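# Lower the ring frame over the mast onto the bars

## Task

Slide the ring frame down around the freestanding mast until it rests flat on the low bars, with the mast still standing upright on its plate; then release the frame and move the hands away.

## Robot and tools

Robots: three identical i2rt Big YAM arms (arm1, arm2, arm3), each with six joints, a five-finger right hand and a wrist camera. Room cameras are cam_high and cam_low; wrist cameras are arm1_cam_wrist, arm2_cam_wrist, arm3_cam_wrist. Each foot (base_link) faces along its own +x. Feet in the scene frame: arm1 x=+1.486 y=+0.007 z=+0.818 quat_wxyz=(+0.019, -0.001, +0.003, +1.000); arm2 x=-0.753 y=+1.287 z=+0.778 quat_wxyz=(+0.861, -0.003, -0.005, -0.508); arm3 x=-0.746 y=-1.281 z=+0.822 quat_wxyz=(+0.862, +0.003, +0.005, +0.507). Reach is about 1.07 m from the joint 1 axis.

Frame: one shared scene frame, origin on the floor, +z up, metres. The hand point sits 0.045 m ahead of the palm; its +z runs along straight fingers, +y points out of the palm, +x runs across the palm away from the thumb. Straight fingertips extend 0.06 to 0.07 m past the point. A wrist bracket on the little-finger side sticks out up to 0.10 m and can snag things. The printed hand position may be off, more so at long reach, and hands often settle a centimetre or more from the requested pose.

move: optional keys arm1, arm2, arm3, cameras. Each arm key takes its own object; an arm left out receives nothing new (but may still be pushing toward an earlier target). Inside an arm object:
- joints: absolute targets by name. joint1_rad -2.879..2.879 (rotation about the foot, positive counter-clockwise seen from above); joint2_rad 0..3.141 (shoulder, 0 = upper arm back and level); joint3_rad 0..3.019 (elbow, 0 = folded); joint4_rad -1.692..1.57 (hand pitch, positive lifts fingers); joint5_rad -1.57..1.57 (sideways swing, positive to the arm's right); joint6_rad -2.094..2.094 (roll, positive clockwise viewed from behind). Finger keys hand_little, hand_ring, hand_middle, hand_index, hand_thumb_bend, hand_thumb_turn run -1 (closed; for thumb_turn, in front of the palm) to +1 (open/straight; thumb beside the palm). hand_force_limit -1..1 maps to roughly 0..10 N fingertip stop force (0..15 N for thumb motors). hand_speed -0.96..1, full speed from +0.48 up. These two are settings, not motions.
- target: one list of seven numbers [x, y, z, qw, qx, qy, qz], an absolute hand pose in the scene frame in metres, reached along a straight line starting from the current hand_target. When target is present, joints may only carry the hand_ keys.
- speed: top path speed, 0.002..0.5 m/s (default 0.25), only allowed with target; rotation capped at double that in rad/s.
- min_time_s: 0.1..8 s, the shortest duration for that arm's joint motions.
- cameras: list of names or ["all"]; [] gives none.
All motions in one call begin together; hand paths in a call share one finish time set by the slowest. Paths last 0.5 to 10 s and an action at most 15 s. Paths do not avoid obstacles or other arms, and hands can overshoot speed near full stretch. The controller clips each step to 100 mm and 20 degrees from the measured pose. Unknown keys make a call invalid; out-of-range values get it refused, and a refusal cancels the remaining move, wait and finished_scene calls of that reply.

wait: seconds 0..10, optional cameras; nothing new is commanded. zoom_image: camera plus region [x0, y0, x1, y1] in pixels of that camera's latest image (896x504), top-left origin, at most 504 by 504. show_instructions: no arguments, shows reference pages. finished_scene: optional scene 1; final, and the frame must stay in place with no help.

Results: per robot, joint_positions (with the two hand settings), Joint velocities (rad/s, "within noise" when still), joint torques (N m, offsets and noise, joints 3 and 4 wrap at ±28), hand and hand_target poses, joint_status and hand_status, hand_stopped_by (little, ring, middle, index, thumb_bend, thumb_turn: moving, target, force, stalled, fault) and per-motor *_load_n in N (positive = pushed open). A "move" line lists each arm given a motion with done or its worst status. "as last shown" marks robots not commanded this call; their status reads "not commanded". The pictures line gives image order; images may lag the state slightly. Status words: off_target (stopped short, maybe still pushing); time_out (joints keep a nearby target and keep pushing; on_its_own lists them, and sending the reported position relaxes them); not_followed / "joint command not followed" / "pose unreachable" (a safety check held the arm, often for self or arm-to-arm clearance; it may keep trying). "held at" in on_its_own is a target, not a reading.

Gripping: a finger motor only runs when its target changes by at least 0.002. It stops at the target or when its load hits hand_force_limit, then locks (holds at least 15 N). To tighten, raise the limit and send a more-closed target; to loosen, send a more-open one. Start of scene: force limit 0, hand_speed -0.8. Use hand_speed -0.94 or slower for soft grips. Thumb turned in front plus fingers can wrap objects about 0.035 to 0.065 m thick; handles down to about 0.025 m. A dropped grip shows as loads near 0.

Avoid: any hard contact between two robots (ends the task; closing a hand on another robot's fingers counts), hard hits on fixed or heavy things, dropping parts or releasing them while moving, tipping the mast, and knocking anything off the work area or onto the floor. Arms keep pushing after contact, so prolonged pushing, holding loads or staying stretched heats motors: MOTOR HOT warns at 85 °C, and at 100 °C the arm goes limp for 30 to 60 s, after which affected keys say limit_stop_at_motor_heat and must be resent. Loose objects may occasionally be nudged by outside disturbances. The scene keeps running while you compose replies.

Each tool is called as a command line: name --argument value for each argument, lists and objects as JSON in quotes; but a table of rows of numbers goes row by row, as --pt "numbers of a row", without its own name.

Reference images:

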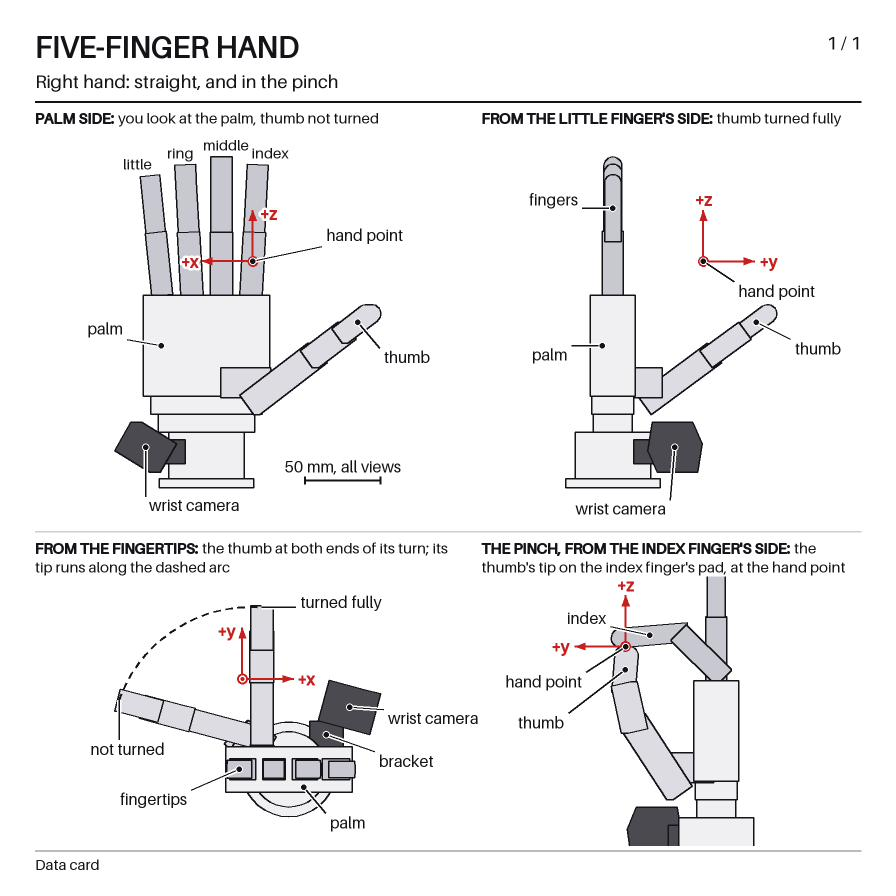

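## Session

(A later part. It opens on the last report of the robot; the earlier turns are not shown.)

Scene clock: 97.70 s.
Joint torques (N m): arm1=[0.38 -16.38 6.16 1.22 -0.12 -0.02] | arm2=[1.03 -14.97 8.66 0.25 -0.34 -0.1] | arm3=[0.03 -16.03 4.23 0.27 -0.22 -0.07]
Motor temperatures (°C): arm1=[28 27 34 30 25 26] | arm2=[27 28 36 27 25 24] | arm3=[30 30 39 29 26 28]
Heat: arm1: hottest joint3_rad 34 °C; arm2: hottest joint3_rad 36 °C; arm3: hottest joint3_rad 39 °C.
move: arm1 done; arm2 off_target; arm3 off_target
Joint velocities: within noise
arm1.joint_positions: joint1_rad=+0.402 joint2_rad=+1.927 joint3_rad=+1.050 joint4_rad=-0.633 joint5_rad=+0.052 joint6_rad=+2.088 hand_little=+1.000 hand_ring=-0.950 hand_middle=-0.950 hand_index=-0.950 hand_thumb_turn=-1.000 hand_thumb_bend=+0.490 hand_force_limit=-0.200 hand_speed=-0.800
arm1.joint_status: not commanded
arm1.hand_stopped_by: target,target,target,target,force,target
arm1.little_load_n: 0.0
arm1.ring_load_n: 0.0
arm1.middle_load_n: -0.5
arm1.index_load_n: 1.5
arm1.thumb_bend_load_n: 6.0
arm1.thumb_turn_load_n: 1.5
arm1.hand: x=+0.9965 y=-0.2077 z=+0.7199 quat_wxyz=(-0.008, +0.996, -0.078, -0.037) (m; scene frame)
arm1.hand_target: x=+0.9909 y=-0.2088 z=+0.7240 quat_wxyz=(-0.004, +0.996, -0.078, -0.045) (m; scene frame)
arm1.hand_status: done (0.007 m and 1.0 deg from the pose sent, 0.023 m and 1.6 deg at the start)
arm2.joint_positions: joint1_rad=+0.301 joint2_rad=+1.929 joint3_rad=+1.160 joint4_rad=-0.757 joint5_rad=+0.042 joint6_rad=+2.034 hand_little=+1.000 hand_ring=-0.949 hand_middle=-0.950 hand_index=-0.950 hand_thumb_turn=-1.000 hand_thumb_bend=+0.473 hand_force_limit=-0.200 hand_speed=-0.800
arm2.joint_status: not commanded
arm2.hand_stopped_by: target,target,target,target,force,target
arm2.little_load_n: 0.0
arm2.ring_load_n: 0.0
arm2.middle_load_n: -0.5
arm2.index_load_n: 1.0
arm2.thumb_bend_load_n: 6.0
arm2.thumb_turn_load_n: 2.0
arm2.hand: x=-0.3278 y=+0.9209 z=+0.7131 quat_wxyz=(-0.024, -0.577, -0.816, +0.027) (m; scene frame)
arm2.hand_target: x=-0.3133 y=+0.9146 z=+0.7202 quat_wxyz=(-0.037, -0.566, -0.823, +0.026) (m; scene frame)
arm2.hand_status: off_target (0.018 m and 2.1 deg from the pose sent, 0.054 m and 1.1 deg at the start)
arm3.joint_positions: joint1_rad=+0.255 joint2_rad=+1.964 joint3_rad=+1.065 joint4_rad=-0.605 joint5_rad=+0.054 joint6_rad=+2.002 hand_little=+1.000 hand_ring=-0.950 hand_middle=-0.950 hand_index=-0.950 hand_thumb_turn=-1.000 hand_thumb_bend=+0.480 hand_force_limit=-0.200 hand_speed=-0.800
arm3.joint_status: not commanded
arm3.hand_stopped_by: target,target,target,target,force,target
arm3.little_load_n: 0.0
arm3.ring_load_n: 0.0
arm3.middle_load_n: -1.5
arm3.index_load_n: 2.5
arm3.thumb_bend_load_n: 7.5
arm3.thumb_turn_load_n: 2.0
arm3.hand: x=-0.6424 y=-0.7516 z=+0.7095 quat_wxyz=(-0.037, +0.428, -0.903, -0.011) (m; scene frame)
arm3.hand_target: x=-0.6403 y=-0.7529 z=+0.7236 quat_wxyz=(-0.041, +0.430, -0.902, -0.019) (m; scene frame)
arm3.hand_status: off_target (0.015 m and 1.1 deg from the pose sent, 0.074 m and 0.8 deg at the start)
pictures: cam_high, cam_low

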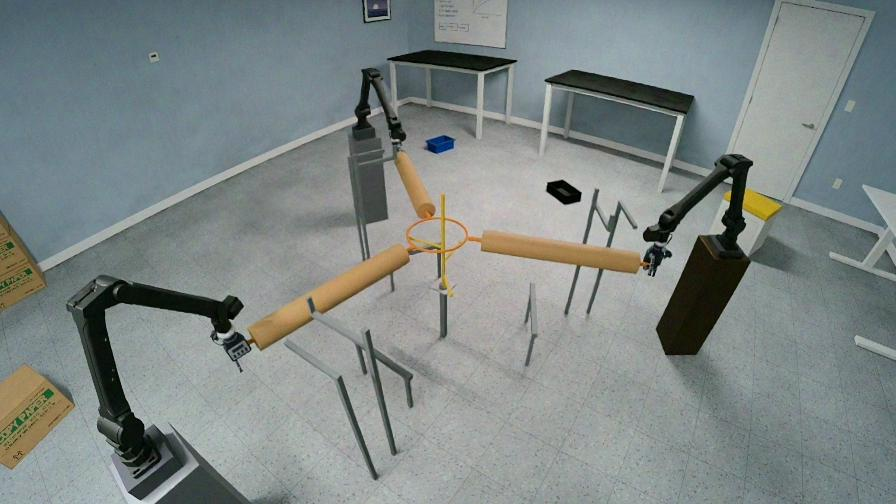

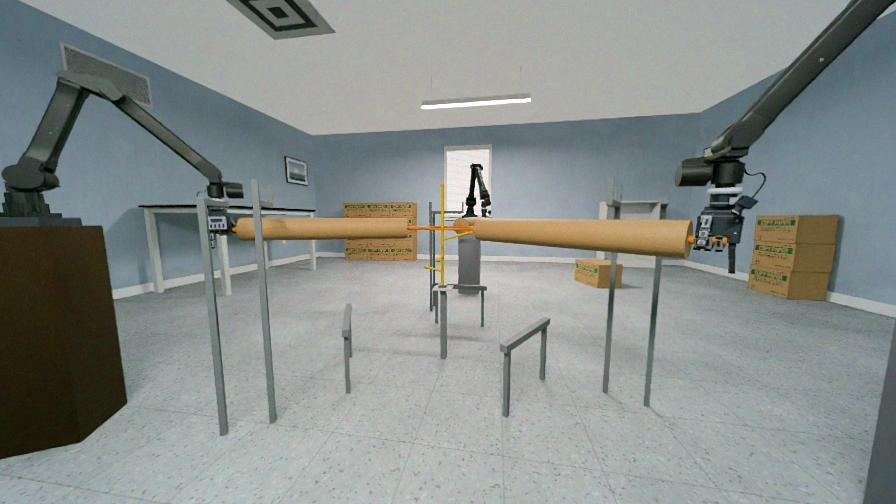

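move --arm1 '{"target":[1.0020,-0.1405,0.731,-0.002,0.99905,-0.04362,-0.045],"speed":0.06}' --arm2 '{"target":[-0.3770,0.8890,0.734,0.038,0.5373,0.84339,-0.0242],"speed":0.06}' --arm3 '{"target":[-0.5873,-0.7972,0.741,0.0399,-0.46175,0.88701,0.0208],"speed":0.06}' --cameras '["cam_high","cam_low"]'

zoom_image --camera "cam_low" --region '[390, 170, 500, 300]'

zoom_image --camera "cam_high" --region '[380, 180, 510, 310]'

zoom_image --camera "cam_low" --region '[560, 160, 700, 260]'

Scene clock: 100.70 s.
Joint torques (N m): arm1=[-0.26 -19.55 5.16 0.85 -0.15 -0.14] | arm2=[0.56 -19.14 5.71 0.36 -0.37 -0.08] | arm3=[0.32 -15.5 4.51 -0.13 -0.4 -0.12]
Motor temperatures (°C): arm1=[28 27 34 30 25 26] | arm2=[27 28 36 27 25 24] | arm3=[30 30 38 29 26 28]
Heat: arm1: hottest joint3_rad 34 °C; arm2: hottest joint3_rad 36 °C; arm3: hottest joint3_rad 38 °C.
move: arm1 off_target; arm2 off_target; arm3 off_target
Joint velocities: within noise
arm1.joint_positions: joint1_rad=+0.263 joint2_rad=+1.908 joint3_rad=+0.970 joint4_rad=-0.597 joint5_rad=+0.035 joint6_rad=+1.883 hand_little=+1.000 hand_ring=-0.950 hand_middle=-0.950 hand_index=-0.950 hand_thumb_turn=-1.000 hand_thumb_bend=+0.490 hand_force_limit=-0.200 hand_speed=-0.800
arm1.joint_status: not commanded
arm1.hand_stopped_by: target,target,target,target,force,target
arm1.little_load_n: 0.0
arm1.ring_load_n: 0.0
arm1.middle_load_n: -0.5
arm1.index_load_n: 2.0
arm1.thumb_bend_load_n: 6.0
arm1.thumb_turn_load_n: 1.5
arm1.hand: x=+1.0134 y=-0.1427 z=+0.7072 quat_wxyz=(-0.009, +0.999, -0.044, -0.021) (m; scene frame)
arm1.hand_target: x=+1.0020 y=-0.1405 z=+0.7304 quat_wxyz=(-0.002, +0.998, -0.044, -0.045) (m; scene frame)
arm1.hand_status: off_target (0.026 m and 2.9 deg from the pose sent, 0.068 m and 4.1 deg at the start)
arm2.joint_positions: joint1_rad=+0.168 joint2_rad=+1.916 joint3_rad=+1.132 joint4_rad=-0.757 joint5_rad=+0.026 joint6_rad=+1.825 hand_little=+1.000 hand_ring=-0.949 hand_middle=-0.950 hand_index=-0.950 hand_thumb_turn=-1.000 hand_thumb_bend=+0.473 hand_force_limit=-0.200 hand_speed=-0.800
arm2.joint_status: not commanded
arm2.hand_stopped_by: target,target,target,target,force,target
arm2.little_load_n: 0.0
arm2.ring_load_n: 0.0
arm2.middle_load_n: -0.5
arm2.index_load_n: 0.5
arm2.thumb_bend_load_n: 6.0
arm2.thumb_turn_load_n: 2.0
arm2.hand: x=-0.3830 y=+0.8933 z=+0.7106 quat_wxyz=(-0.015, -0.545, -0.838, +0.020) (m; scene frame)
arm2.hand_target: x=-0.3771 y=+0.8890 z=+0.7334 quat_wxyz=(-0.038, -0.537, -0.842, +0.024) (m; scene frame)
arm2.hand_status: off_target (0.025 m and 2.9 deg from the pose sent, 0.062 m and 5.7 deg at the start)
arm3.joint_positions: joint1_rad=+0.101 joint2_rad=+1.887 joint3_rad=+1.000 joint4_rad=-0.602 joint5_rad=+0.038 joint6_rad=+1.786 hand_little=+1.000 hand_ring=-0.950 hand_middle=-0.950 hand_index=-0.950 hand_thumb_turn=-1.000 hand_thumb_bend=+0.480 hand_force_limit=-0.200 hand_speed=-0.800
arm3.joint_status: not commanded
arm3.hand_stopped_by: target,target,target,target,force,target
arm3.little_load_n: 0.0
arm3.ring_load_n: 0.0
arm3.middle_load_n: -1.5
arm3.index_load_n: 2.5
arm3.thumb_bend_load_n: 7.0
arm3.thumb_turn_load_n: 2.0
arm3.hand: x=-0.5857 y=-0.7944 z=+0.7273 quat_wxyz=(-0.038, +0.456, -0.889, -0.014) (m; scene frame)
arm3.hand_target: x=-0.5873 y=-0.7971 z=+0.7404 quat_wxyz=(-0.040, +0.461, -0.886, -0.021) (m; scene frame)
arm3.hand_status: off_target (0.014 m and 1.0 deg from the pose sent, 0.078 m and 4.4 deg at the start)
pictures: cam_high, cam_low

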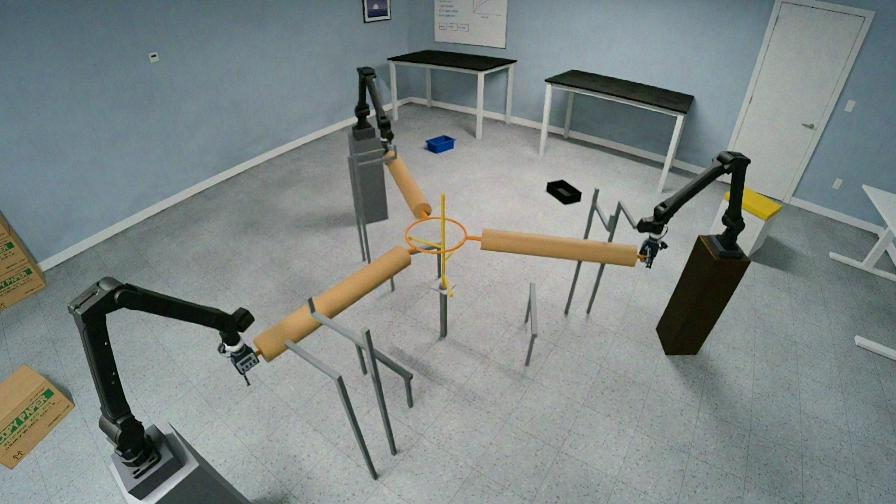

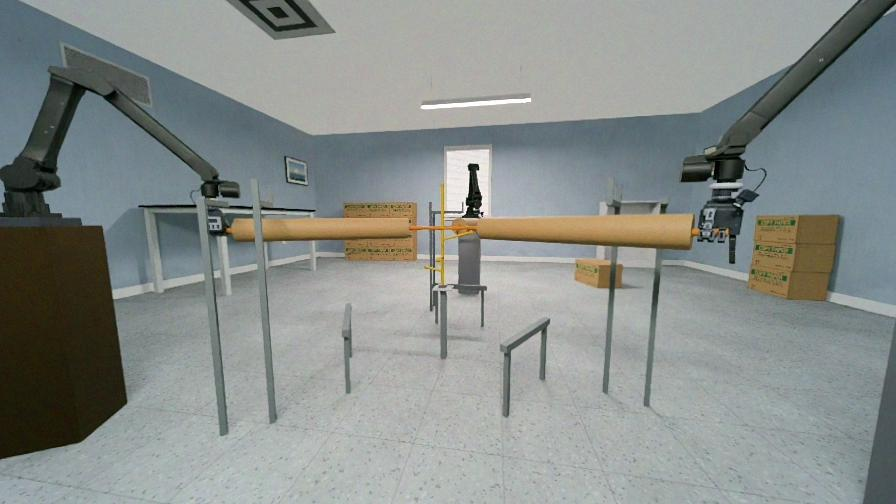

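Scaled by 3.877 from the camera's 896x504 image, which has a finer 1280x720 frame.

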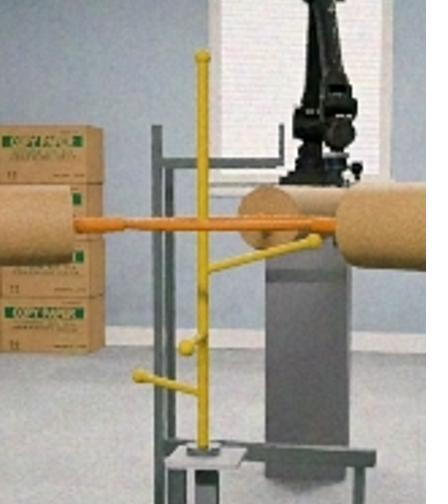

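Scaled by 3.877 from the camera's 896x504 image, which has a finer 1280x720 frame.

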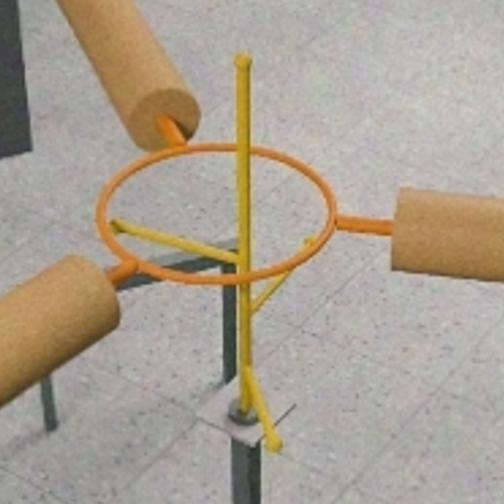

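Scaled by 3.600 from the camera's 896x504 image, which has a finer 1280x720 frame.

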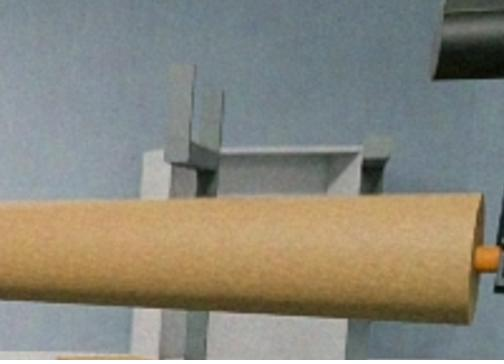

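zoom_image --camera "cam_low" --region '[435, 210, 485, 245]'

zoom_image --camera "cam_high" --region '[395, 210, 475, 260]'

Scaled by 10.080 from the camera's 896x504 image, which has a finer 1280x720 frame.

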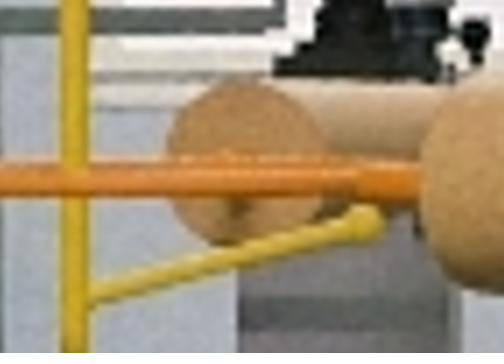

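Scaled by 6.300 from the camera's 896x504 image, which has a finer 1280x720 frame.

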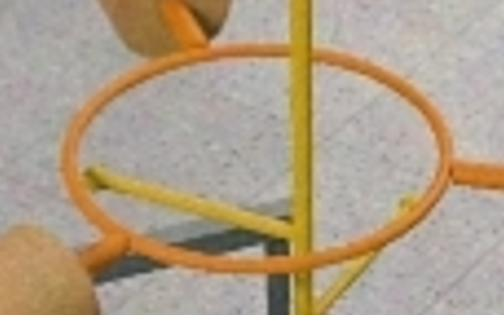

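move --arm1 '{"target":[1.0244,-0.1412,0.738,-0.0012,0.99966,-0.02618,-0.045],"speed":0.06}' --arm2 '{"target":[-0.3897,0.8396,0.738,0.0384,0.5225,0.85264,-0.0235],"speed":0.06}' --arm3 '{"target":[-0.5409,-0.8530,0.733,0.0395,-0.47716,0.87882,0.0215],"speed":0.06}' --cameras '["all"]'

zoom_image --camera "cam_low" --region '[390, 170, 500, 300]'

zoom_image --camera "cam_high" --region '[380, 190, 510, 310]'

Scene clock: 103.50 s.
Joint torques (N m): arm1=[0.67 -18.43 5.18 0.83 -0.13 -0.11] | arm2=[0.79 -15.21 10.14 -0.47 -0.47 -0.14] | arm3=[-0.15 -14.33 3.69 0.02 -0.24 -0.15]
Motor temperatures (°C): arm1=[28 27 33 30 25 26] | arm2=[27 28 36 27 25 24] | arm3=[30 31 37 29 26 28]
Heat: arm1: hottest joint3_rad 33 °C; arm2: hottest joint3_rad 36 °C; arm3: hottest joint3_rad 37 °C.
move: arm1 off_target; arm2 off_target; arm3 off_target
Joint velocities: within noise
arm1.joint_positions: joint1_rad=+0.258 joint2_rad=+1.854 joint3_rad=+0.910 joint4_rad=-0.588 joint5_rad=+0.032 joint6_rad=+1.853 hand_little=+1.000 hand_ring=-0.950 hand_middle=-0.950 hand_index=-0.950 hand_thumb_turn=-1.000 hand_thumb_bend=+0.490 hand_force_limit=-0.200 hand_speed=-0.800
arm1.joint_status: not commanded
arm1.hand_stopped_by: target,target,target,target,force,target
arm1.little_load_n: 0.0
arm1.ring_load_n: 0.0
arm1.middle_load_n: -0.5
arm1.index_load_n: 2.0
arm1.thumb_bend_load_n: 6.0
arm1.thumb_turn_load_n: 2.0
arm1.hand: x=+1.0335 y=-0.1379 z=+0.7157 quat_wxyz=(-0.007, +0.999, -0.032, -0.022) (m; scene frame)
arm1.hand_target: x=+1.0245 y=-0.1411 z=+0.7372 quat_wxyz=(-0.001, +0.999, -0.026, -0.045) (m; scene frame)
arm1.hand_status: off_target (0.024 m and 2.8 deg from the pose sent, 0.033 m and 3.6 deg at the start)
arm2.joint_positions: joint1_rad=+0.082 joint2_rad=+1.922 joint3_rad=+1.193 joint4_rad=-0.786 joint5_rad=+0.020 joint6_rad=+1.711 hand_little=+1.000 hand_ring=-0.949 hand_middle=-0.950 hand_index=-0.950 hand_thumb_turn=-1.000 hand_thumb_bend=+0.473 hand_force_limit=-0.200 hand_speed=-0.800
arm2.joint_status: not commanded
arm2.hand_stopped_by: target,target,target,target,force,target
arm2.little_load_n: 0.0
arm2.ring_load_n: 0.0
arm2.middle_load_n: -1.0
arm2.index_load_n: 1.5
arm2.thumb_bend_load_n: 6.0
arm2.thumb_turn_load_n: 2.0
arm2.hand: x=-0.4035 y=+0.8522 z=+0.7264 quat_wxyz=(-0.026, -0.533, -0.845, +0.024) (m; scene frame)
arm2.hand_target: x=-0.3901 y=+0.8402 z=+0.7383 quat_wxyz=(-0.039, -0.522, -0.852, +0.024) (m; scene frame)
arm2.hand_status: off_target (0.022 m and 2.0 deg from the pose sent, 0.061 m and 4.1 deg at the start)
arm3.joint_positions: joint1_rad=-0.053 joint2_rad=+1.851 joint3_rad=+0.927 joint4_rad=-0.551 joint5_rad=+0.016 joint6_rad=+1.594 hand_little=+1.000 hand_ring=-0.950 hand_middle=-0.950 hand_index=-0.950 hand_thumb_turn=-1.000 hand_thumb_bend=+0.480 hand_force_limit=-0.200 hand_speed=-0.800
arm3.joint_status: not commanded
arm3.hand_stopped_by: target,target,target,target,force,target
arm3.little_load_n: 0.0
arm3.ring_load_n: 0.0
arm3.middle_load_n: -1.0
arm3.index_load_n: 2.5
arm3.thumb_bend_load_n: 7.0
arm3.thumb_turn_load_n: 2.0
arm3.hand: x=-0.5395 y=-0.8448 z=+0.7247 quat_wxyz=(-0.040, +0.473, -0.880, -0.020) (m; scene frame)
arm3.hand_target: x=-0.5410 y=-0.8527 z=+0.7325 quat_wxyz=(-0.039, +0.477, -0.878, -0.021) (m; scene frame)
arm3.hand_status: off_target (0.012 m and 0.5 deg from the pose sent, 0.074 m and 2.8 deg at the start)
pictures: arm1_cam_wrist, arm2_cam_wrist, arm3_cam_wrist, cam_high, cam_low

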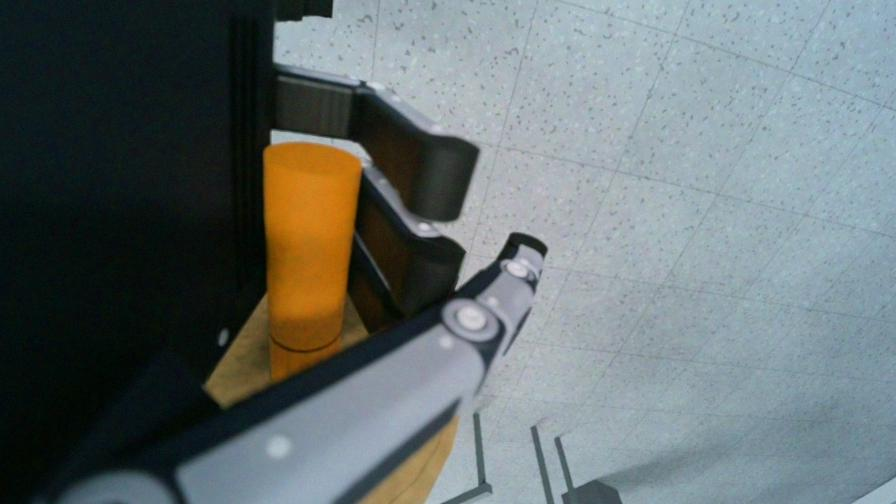

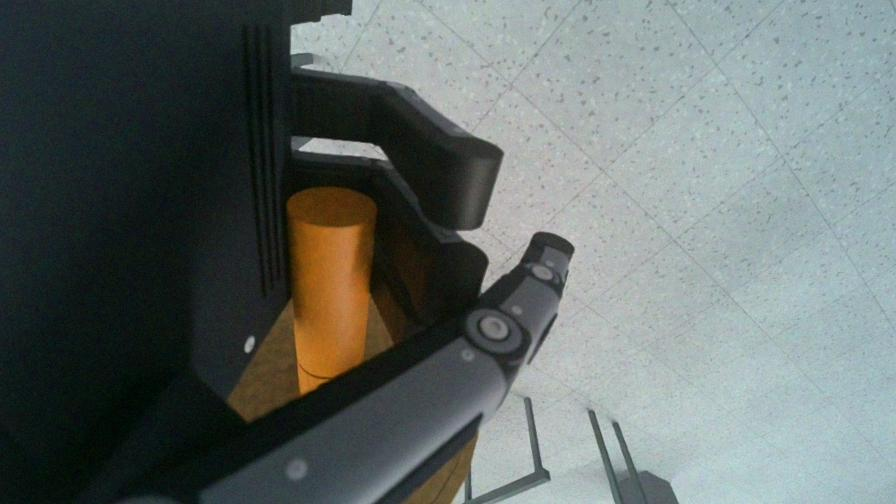

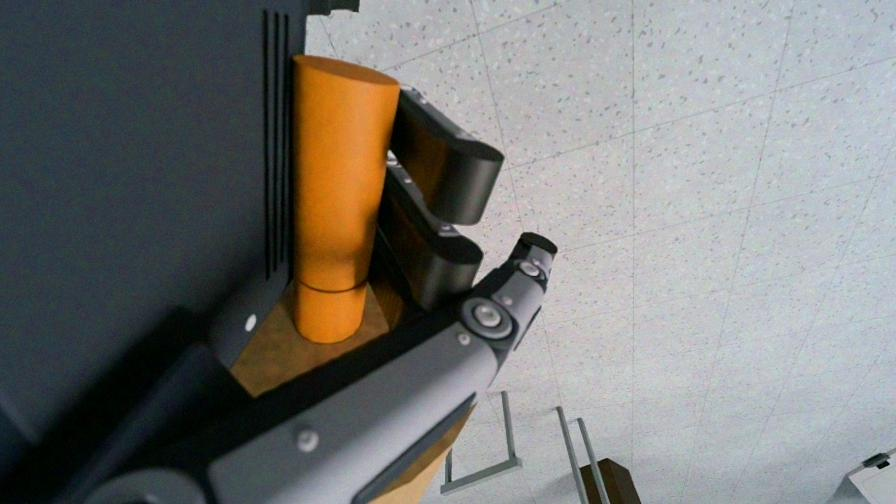

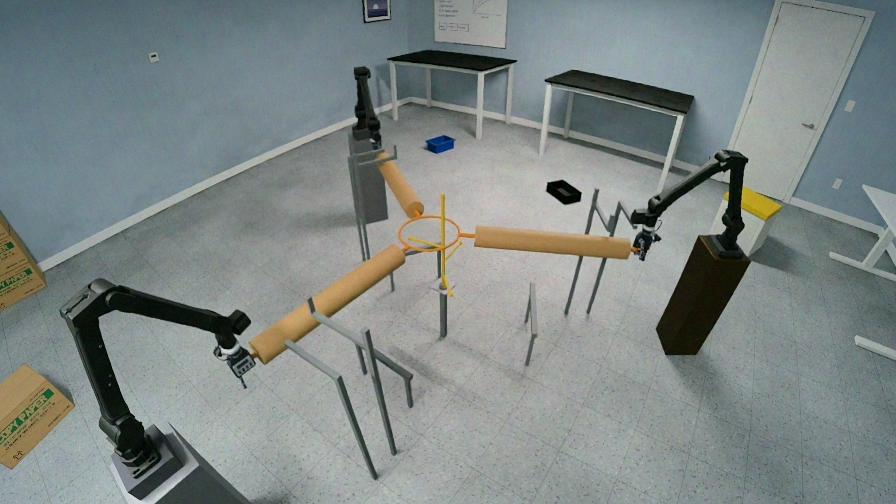

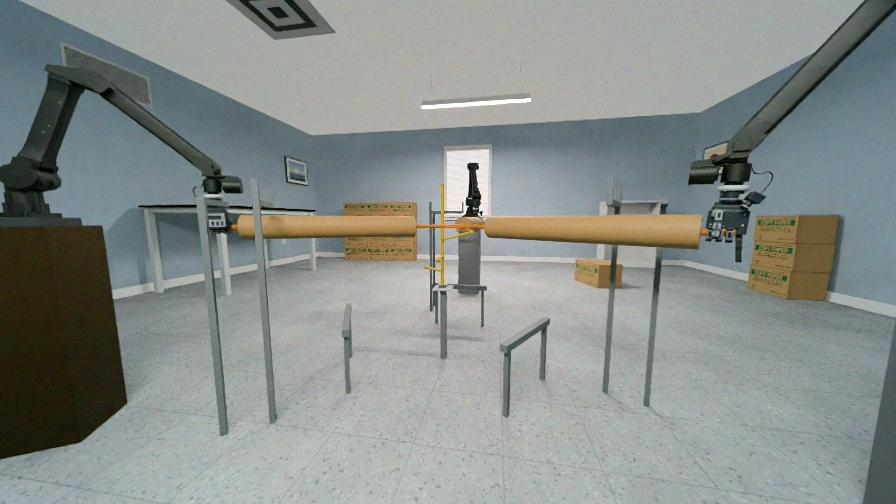

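Scaled by 3.877 from the camera's 896x504 image, which has a finer 1280x720 frame.

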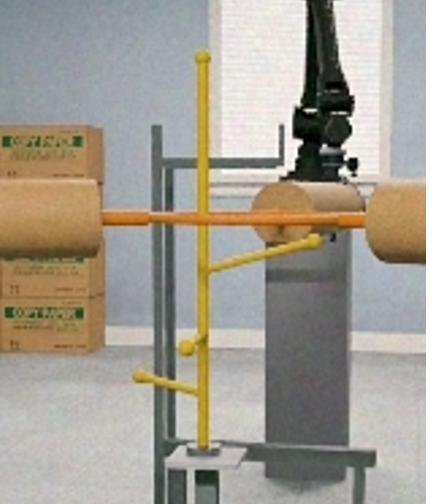

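Scaled by 3.877 from the camera's 896x504 image, which has a finer 1280x720 frame.

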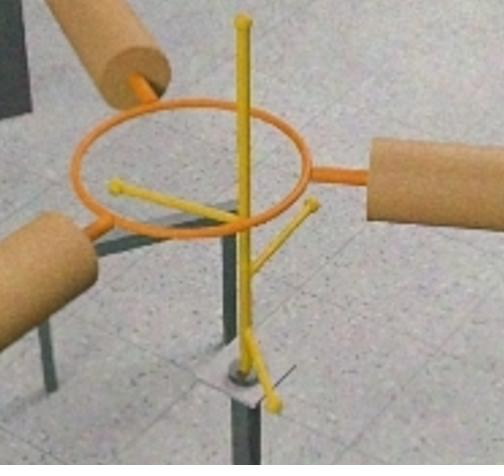

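move --arm1 '{"target":[1.0244,-0.1412,0.630,-0.0012,0.99966,-0.02618,-0.045],"speed":0.06}' --arm2 '{"target":[-0.3897,0.8396,0.626,0.0384,0.5225,0.85264,-0.0235],"speed":0.06}' --arm3 '{"target":[-0.5409,-0.8530,0.631,0.0395,-0.47716,0.87882,0.0215],"speed":0.06}' --cameras '["cam_high","cam_low"]'

zoom_image --camera "cam_low" --region '[390, 170, 500, 300]'

zoom_image --camera "cam_high" --region '[380, 190, 510, 310]'

Scene clock: 107.07 s.
Joint torques (N m): arm1=[0.5 -15.21 4.75 1.03 -0.07 -0.11] | arm2=[0.79 -16.85 6.65 0.57 -0.35 -0.09] | arm3=[-0.03 -12.69 3.47 0.38 -0.16 -0.11]
Motor temperatures (°C): arm1=[28 27 33 30 25 26] | arm2=[27 28 36 27 25 24] | arm3=[30 31 37 29 26 28]
Heat: arm1: hottest joint3_rad 33 °C; arm2: hottest joint3_rad 36 °C; arm3: hottest joint3_rad 37 °C.
move: arm1 done; arm2 off_target; arm3 done
Joint velocities: within noise
arm1.joint_positions: joint1_rad=+0.258 joint2_rad=+2.076 joint3_rad=+0.894 joint4_rad=-0.320 joint5_rad=+0.030 joint6_rad=+1.850 hand_little=+1.000 hand_ring=-0.950 hand_middle=-0.950 hand_index=-0.950 hand_thumb_turn=-1.000 hand_thumb_bend=+0.490 hand_force_limit=-0.200 hand_speed=-0.800
arm1.joint_status: not commanded
arm1.hand_stopped_by: target,target,target,target,force,target
arm1.little_load_n: 0.0
arm1.ring_load_n: 0.0
arm1.middle_load_n: -0.5
arm1.index_load_n: 2.0
arm1.thumb_bend_load_n: 6.0
arm1.thumb_turn_load_n: 1.5
arm1.hand: x=+1.0336 y=-0.1393 z=+0.6273 quat_wxyz=(-0.003, +0.999, -0.030, -0.036) (m; scene frame)
arm1.hand_target: x=+1.0244 y=-0.1412 z=+0.6301 quat_wxyz=(-0.001, +0.999, -0.026, -0.045) (m; scene frame)
arm1.hand_status: done (0.010 m and 1.2 deg from the pose sent, 0.086 m and 2.8 deg at the start)
arm2.joint_positions: joint1_rad=+0.082 joint2_rad=+2.136 joint3_rad=+1.193 joint4_rad=-0.573 joint5_rad=+0.016 joint6_rad=+1.705 hand_little=+1.000 hand_ring=-0.949 hand_middle=-0.950 hand_index=-0.950 hand_thumb_turn=-1.000 hand_thumb_bend=+0.473 hand_force_limit=-0.200 hand_speed=-0.800
arm2.joint_status: not commanded
arm2.hand_stopped_by: target,target,target,target,force,target
arm2.little_load_n: 0.0
arm2.ring_load_n: 0.0
arm2.middle_load_n: -1.0
arm2.index_load_n: 1.5
arm2.thumb_bend_load_n: 6.0
arm2.thumb_turn_load_n: 2.0
arm2.hand: x=-0.3995 y=+0.8477 z=+0.6226 quat_wxyz=(-0.026, -0.531, -0.847, +0.021) (m; scene frame)
arm2.hand_target: x=-0.3898 y=+0.8399 z=+0.6262 quat_wxyz=(-0.038, -0.522, -0.852, +0.024) (m; scene frame)
arm2.hand_status: off_target (0.013 m and 1.8 deg from the pose sent, 0.102 m and 2.1 deg at the start)
arm3.joint_positions: joint1_rad=-0.056 joint2_rad=+2.075 joint3_rad=+0.911 joint4_rad=-0.303 joint5_rad=+0.014 joint6_rad=+1.589 hand_little=+1.000 hand_ring=-0.950 hand_middle=-0.950 hand_index=-0.950 hand_thumb_turn=-1.000 hand_thumb_bend=+0.480 hand_force_limit=-0.200 hand_speed=-0.800
arm3.joint_status: not commanded
arm3.hand_stopped_by: target,target,target,target,force,target
arm3.little_load_n: 0.0
arm3.ring_load_n: 0.0
arm3.middle_load_n: -1.5
arm3.index_load_n: 2.0
arm3.thumb_bend_load_n: 7.0
arm3.thumb_turn_load_n: 2.0
arm3.hand: x=-0.5420 y=-0.8493 z=+0.6331 quat_wxyz=(-0.043, +0.473, -0.880, -0.022) (m; scene frame)
arm3.hand_target: x=-0.5410 y=-0.8530 z=+0.6311 quat_wxyz=(-0.039, +0.477, -0.878, -0.021) (m; scene frame)
arm3.hand_status: done (0.004 m and 0.6 deg from the pose sent, 0.094 m and 0.6 deg at the start)
pictures: cam_high, cam_low

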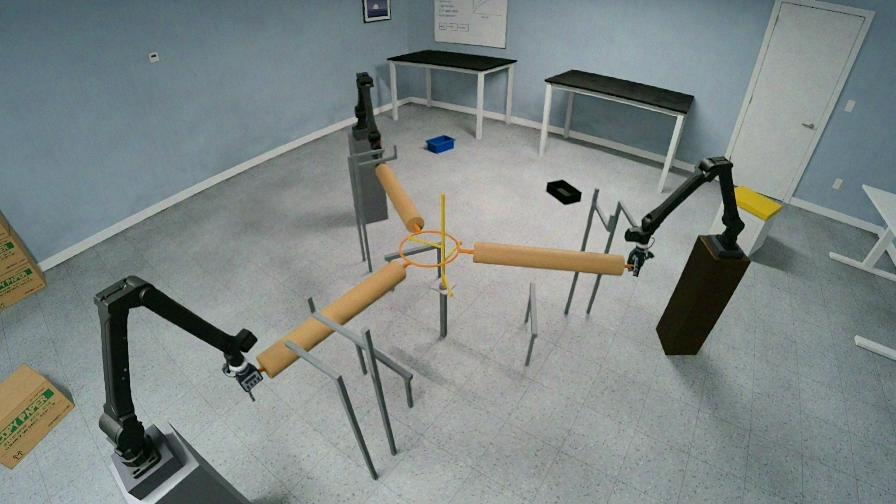

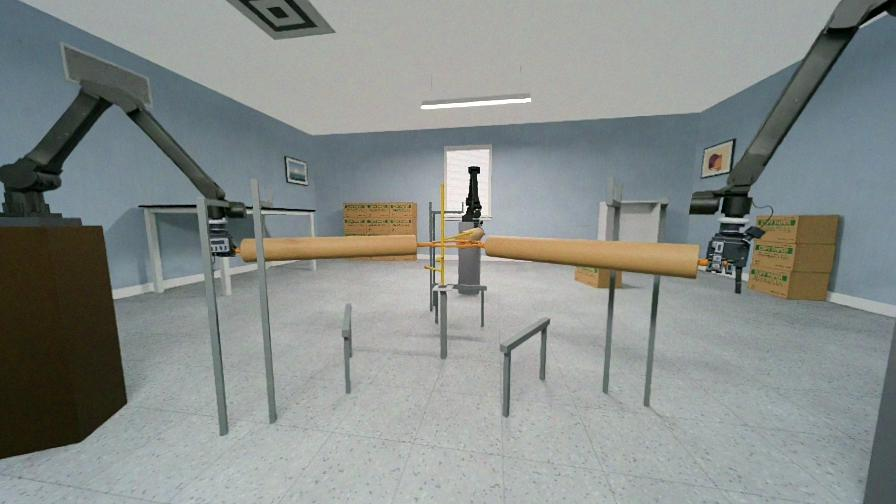

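Scaled by 3.877 from the camera's 896x504 image, which has a finer 1280x720 frame.

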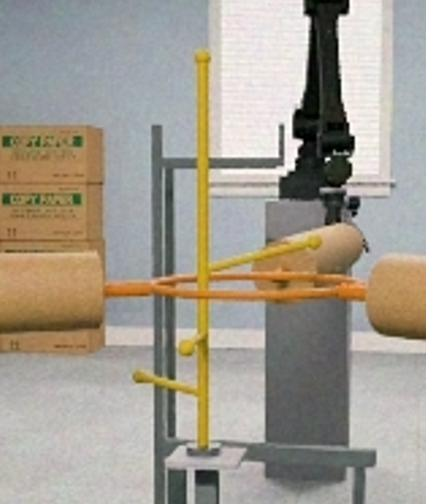

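Scaled by 3.877 from the camera's 896x504 image, which has a finer 1280x720 frame.

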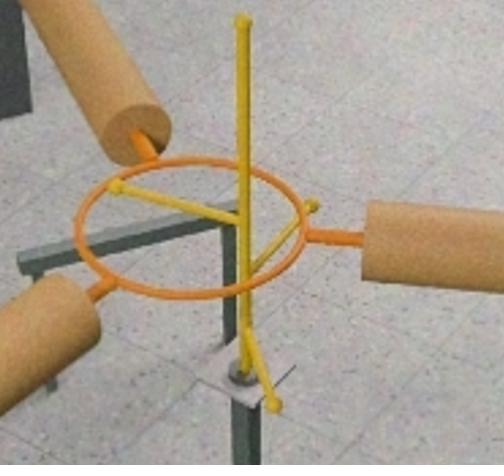

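zoom_image --camera "cam_low" --region '[170, 160, 290, 290]'

zoom_image --camera "cam_high" --region '[560, 150, 720, 300]'

zoom_image --camera "cam_low" --region '[600, 160, 790, 310]'

zoom_image --camera "cam_high" --region '[200, 290, 360, 420]'

Scaled by 3.877 from the camera's 896x504 image, which has a finer 1280x720 frame.

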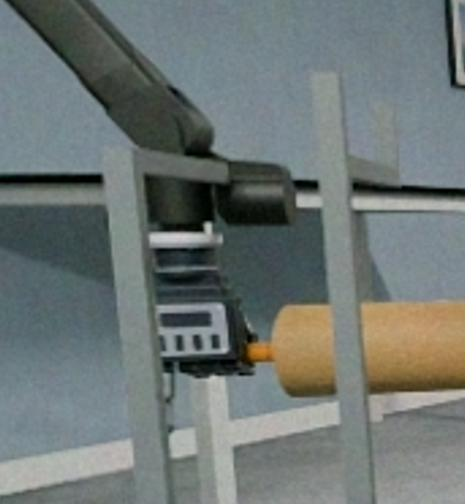

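Scaled by 3.150 from the camera's 896x504 image, which has a finer 1280x720 frame.

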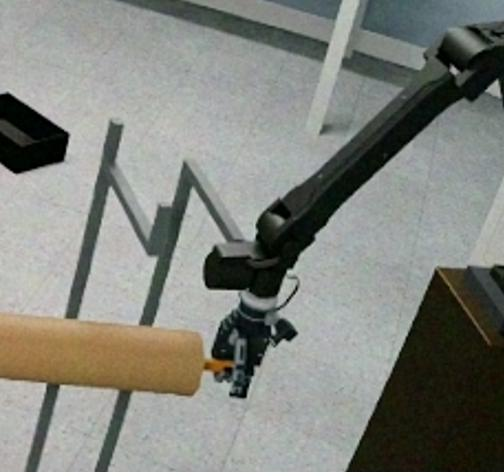

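Scaled by 2.653 from the camera's 896x504 image, which has a finer 1280x720 frame.

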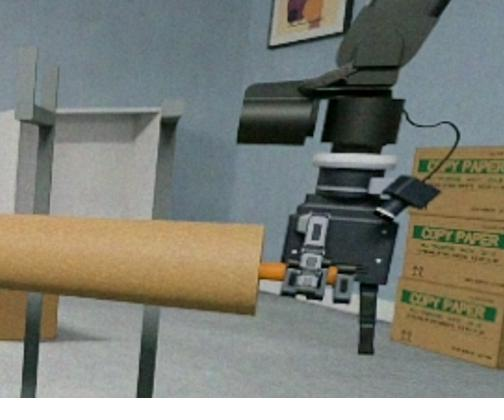

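Scaled by 3.150 from the camera's 896x504 image, which has a finer 1280x720 frame.

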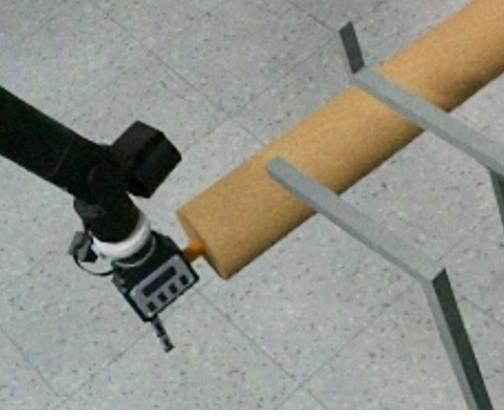

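zoom_image --camera "cam_high" --region '[605, 190, 665, 250]'

zoom_image --camera "cam_low" --region '[190, 185, 260, 235]'

Scaled by 8.400 from the camera's 896x504 image, which has a finer 1280x720 frame.

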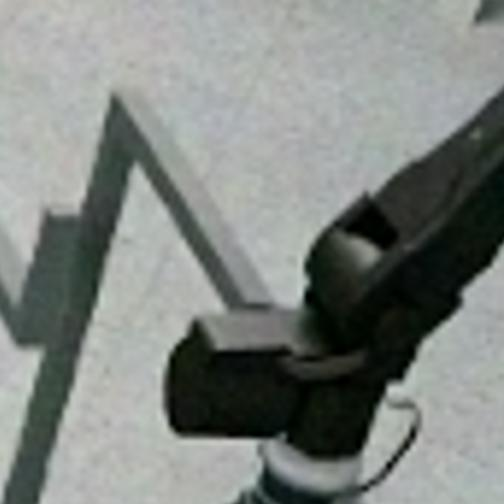

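Scaled by 7.200 from the camera's 896x504 image, which has a finer 1280x720 frame.

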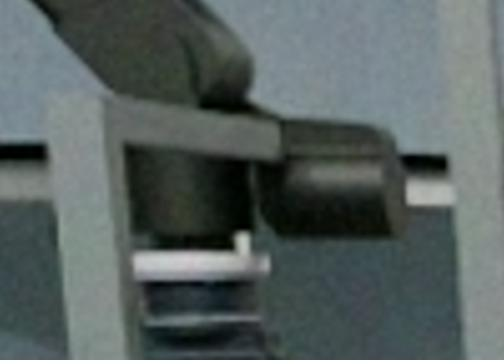

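move --arm1 '{"target":[0.9105,-0.1438,0.627,-0.0027,0.99813,-0.06105,-0.0449],"speed":0.06}' --arm2 '{"target":[-0.4317,0.9332,0.626,0.0375,0.55194,0.83389,-0.0248],"speed":0.06}' --arm3 '{"target":[-0.7007,-0.7446,0.627,0.0403,-0.4462,0.89493,0.0201],"speed":0.06}' --cameras '["all"]'

zoom_image --camera "cam_low" --region '[390, 170, 500, 300]'

zoom_image --camera "cam_high" --region '[380, 190, 510, 310]'

Scene clock: 113.70 s.
Joint torques (N m): arm1=[0.09 -18.67 7.87 0.21 -0.15 0.09] | arm2=[1.44 -16.79 2.55 0.34 -0.19 0.12] | arm3=[1.79 -13.8 5.49 -0.4 -0.1 0.13]
Motor temperatures (°C): arm1=[28 27 32 30 25 26] | arm2=[27 29 36 27 25 24] | arm3=[30 31 36 29 26 28]
Heat: arm1: hottest joint3_rad 32 °C; arm2: hottest joint3_rad 36 °C; arm3: hottest joint3_rad 36 °C.
move: arm1 off_target; arm2 off_target; arm3 done
Joint velocities: within noise
arm1.joint_positions: joint1_rad=+0.230 joint2_rad=+2.225 joint3_rad=+1.221 joint4_rad=-0.501 joint5_rad=+0.035 joint6_rad=+1.868 hand_little=+1.000 hand_ring=-0.950 hand_middle=-0.950 hand_index=-0.950 hand_thumb_turn=-1.000 hand_thumb_bend=+0.490 hand_force_limit=-0.200 hand_speed=-0.800
arm1.joint_status: not commanded
arm1.hand_stopped_by: target,target,target,target,force,target
arm1.little_load_n: 0.0
arm1.ring_load_n: 0.0
arm1.middle_load_n: -1.0
arm1.index_load_n: 1.5
arm1.thumb_bend_load_n: 6.0
arm1.thumb_turn_load_n: 1.5
arm1.hand: x=+0.9295 y=-0.1438 z=+0.6184 quat_wxyz=(-0.006, +0.998, -0.054, -0.035) (m; scene frame)
arm1.hand_target: x=+0.9110 y=-0.1436 z=+0.6274 quat_wxyz=(-0.003, +0.997, -0.061, -0.045) (m; scene frame)
arm1.hand_status: off_target (0.021 m and 1.5 deg from the pose sent, 0.123 m and 3.7 deg at the start)
arm2.joint_positions: joint1_rad=+0.123 joint2_rad=+2.028 joint3_rad=+0.897 joint4_rad=-0.392 joint5_rad=+0.021 joint6_rad=+1.803 hand_little=+1.000 hand_ring=-0.949 hand_middle=-0.950 hand_index=-0.950 hand_thumb_turn=-1.000 hand_thumb_bend=+0.473 hand_force_limit=-0.200 hand_speed=-0.800
arm2.joint_status: not commanded
arm2.hand_stopped_by: target,target,target,target,force,target
arm2.little_load_n: 0.0
arm2.ring_load_n: 0.0
arm2.middle_load_n: -0.5
arm2.index_load_n: 1.0
arm2.thumb_bend_load_n: 6.5
arm2.thumb_turn_load_n: 2.0
arm2.hand: x=-0.4393 y=+0.9324 z=+0.6114 quat_wxyz=(-0.023, -0.555, -0.831, +0.021) (m; scene frame)
arm2.hand_target: x=-0.4318 y=+0.9331 z=+0.6255 quat_wxyz=(-0.037, -0.551, -0.833, +0.025) (m; scene frame)
arm2.hand_status: off_target (0.016 m and 1.7 deg from the pose sent, 0.091 m and 3.1 deg at the start)
arm3.joint_positions: joint1_rad=+0.356 joint2_rad=+2.143 joint3_rad=+1.030 joint4_rad=-0.375 joint5_rad=+0.059 joint6_rad=+2.069 hand_little=+1.000 hand_ring=-0.950 hand_middle=-0.950 hand_index=-0.950 hand_thumb_turn=-1.000 hand_thumb_bend=+0.480 hand_force_limit=-0.200 hand_speed=-0.800
arm3.joint_status: not commanded
arm3.hand_stopped_by: target,target,target,target,force,target
arm3.little_load_n: 0.0
arm3.ring_load_n: 0.0
arm3.middle_load_n: -1.5
arm3.index_load_n: 2.0
arm3.thumb_bend_load_n: 7.0
arm3.thumb_turn_load_n: 2.0
arm3.hand: x=-0.6942 y=-0.7522 z=+0.6257 quat_wxyz=(-0.042, +0.443, -0.895, -0.020) (m; scene frame)
arm3.hand_target: x=-0.7008 y=-0.7447 z=+0.6272 quat_wxyz=(-0.040, +0.446, -0.894, -0.020) (m; scene frame)
arm3.hand_status: done (0.010 m and 0.4 deg from the pose sent, 0.190 m and 3.6 deg at the start)
pictures: arm1_cam_wrist, arm2_cam_wrist, arm3_cam_wrist, cam_high, cam_low

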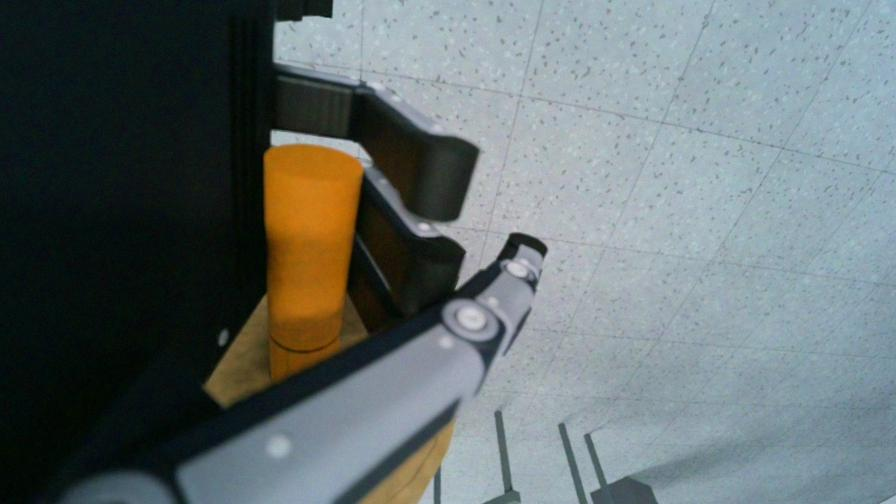

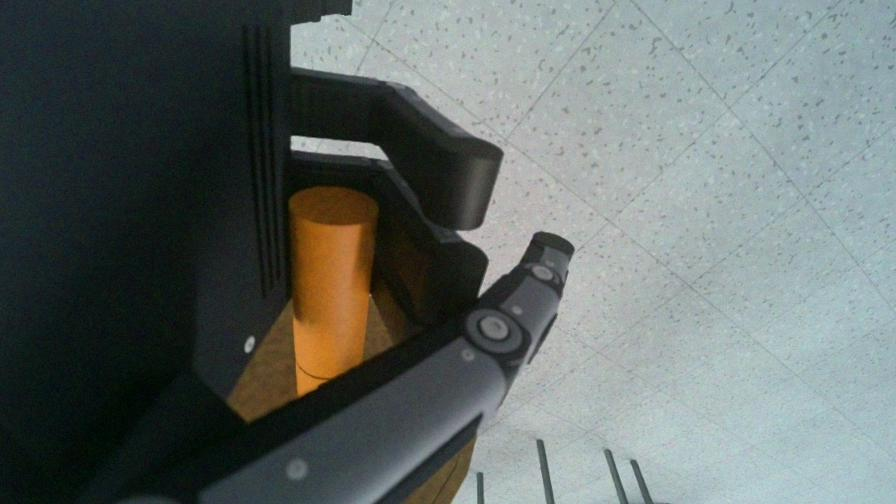

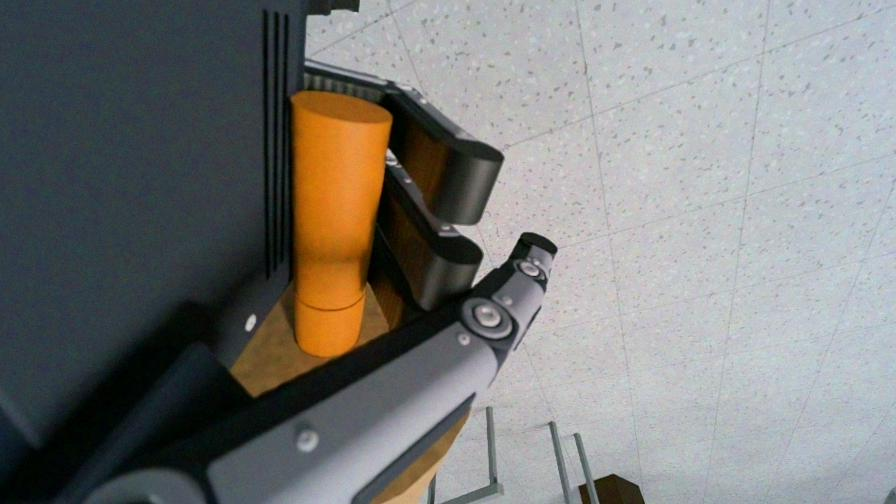

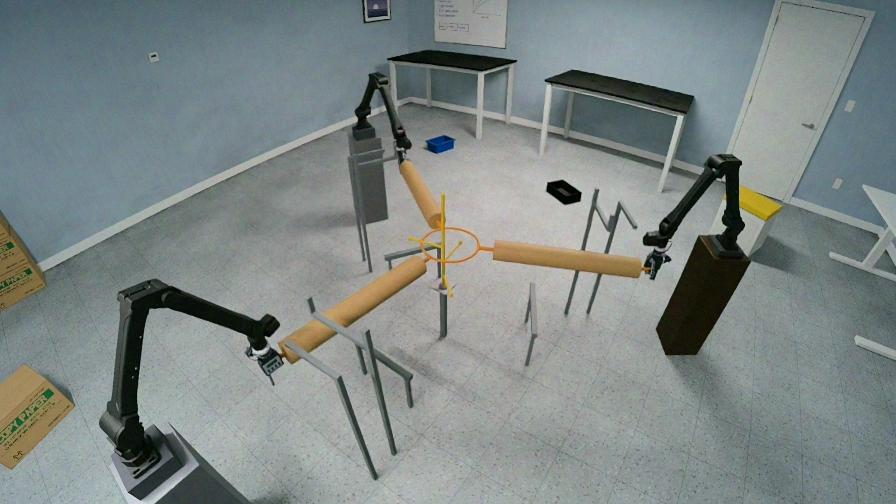

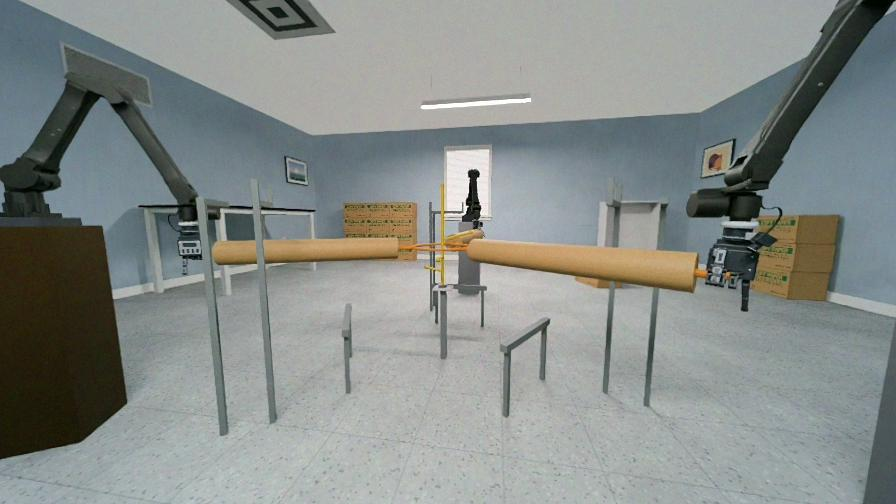

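Scaled by 3.877 from the camera's 896x504 image, which has a finer 1280x720 frame.

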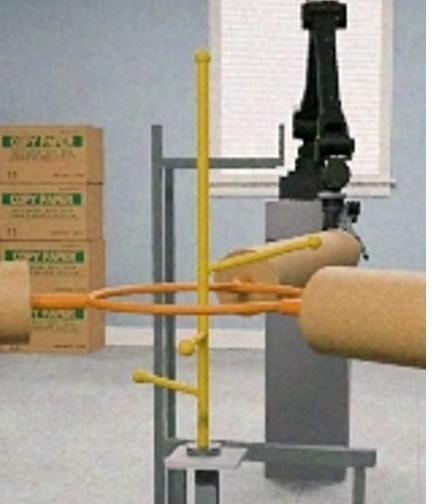

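Scaled by 3.877 from the camera's 896x504 image, which has a finer 1280x720 frame.

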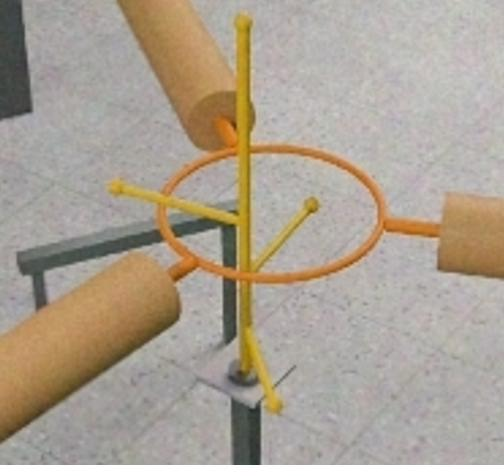

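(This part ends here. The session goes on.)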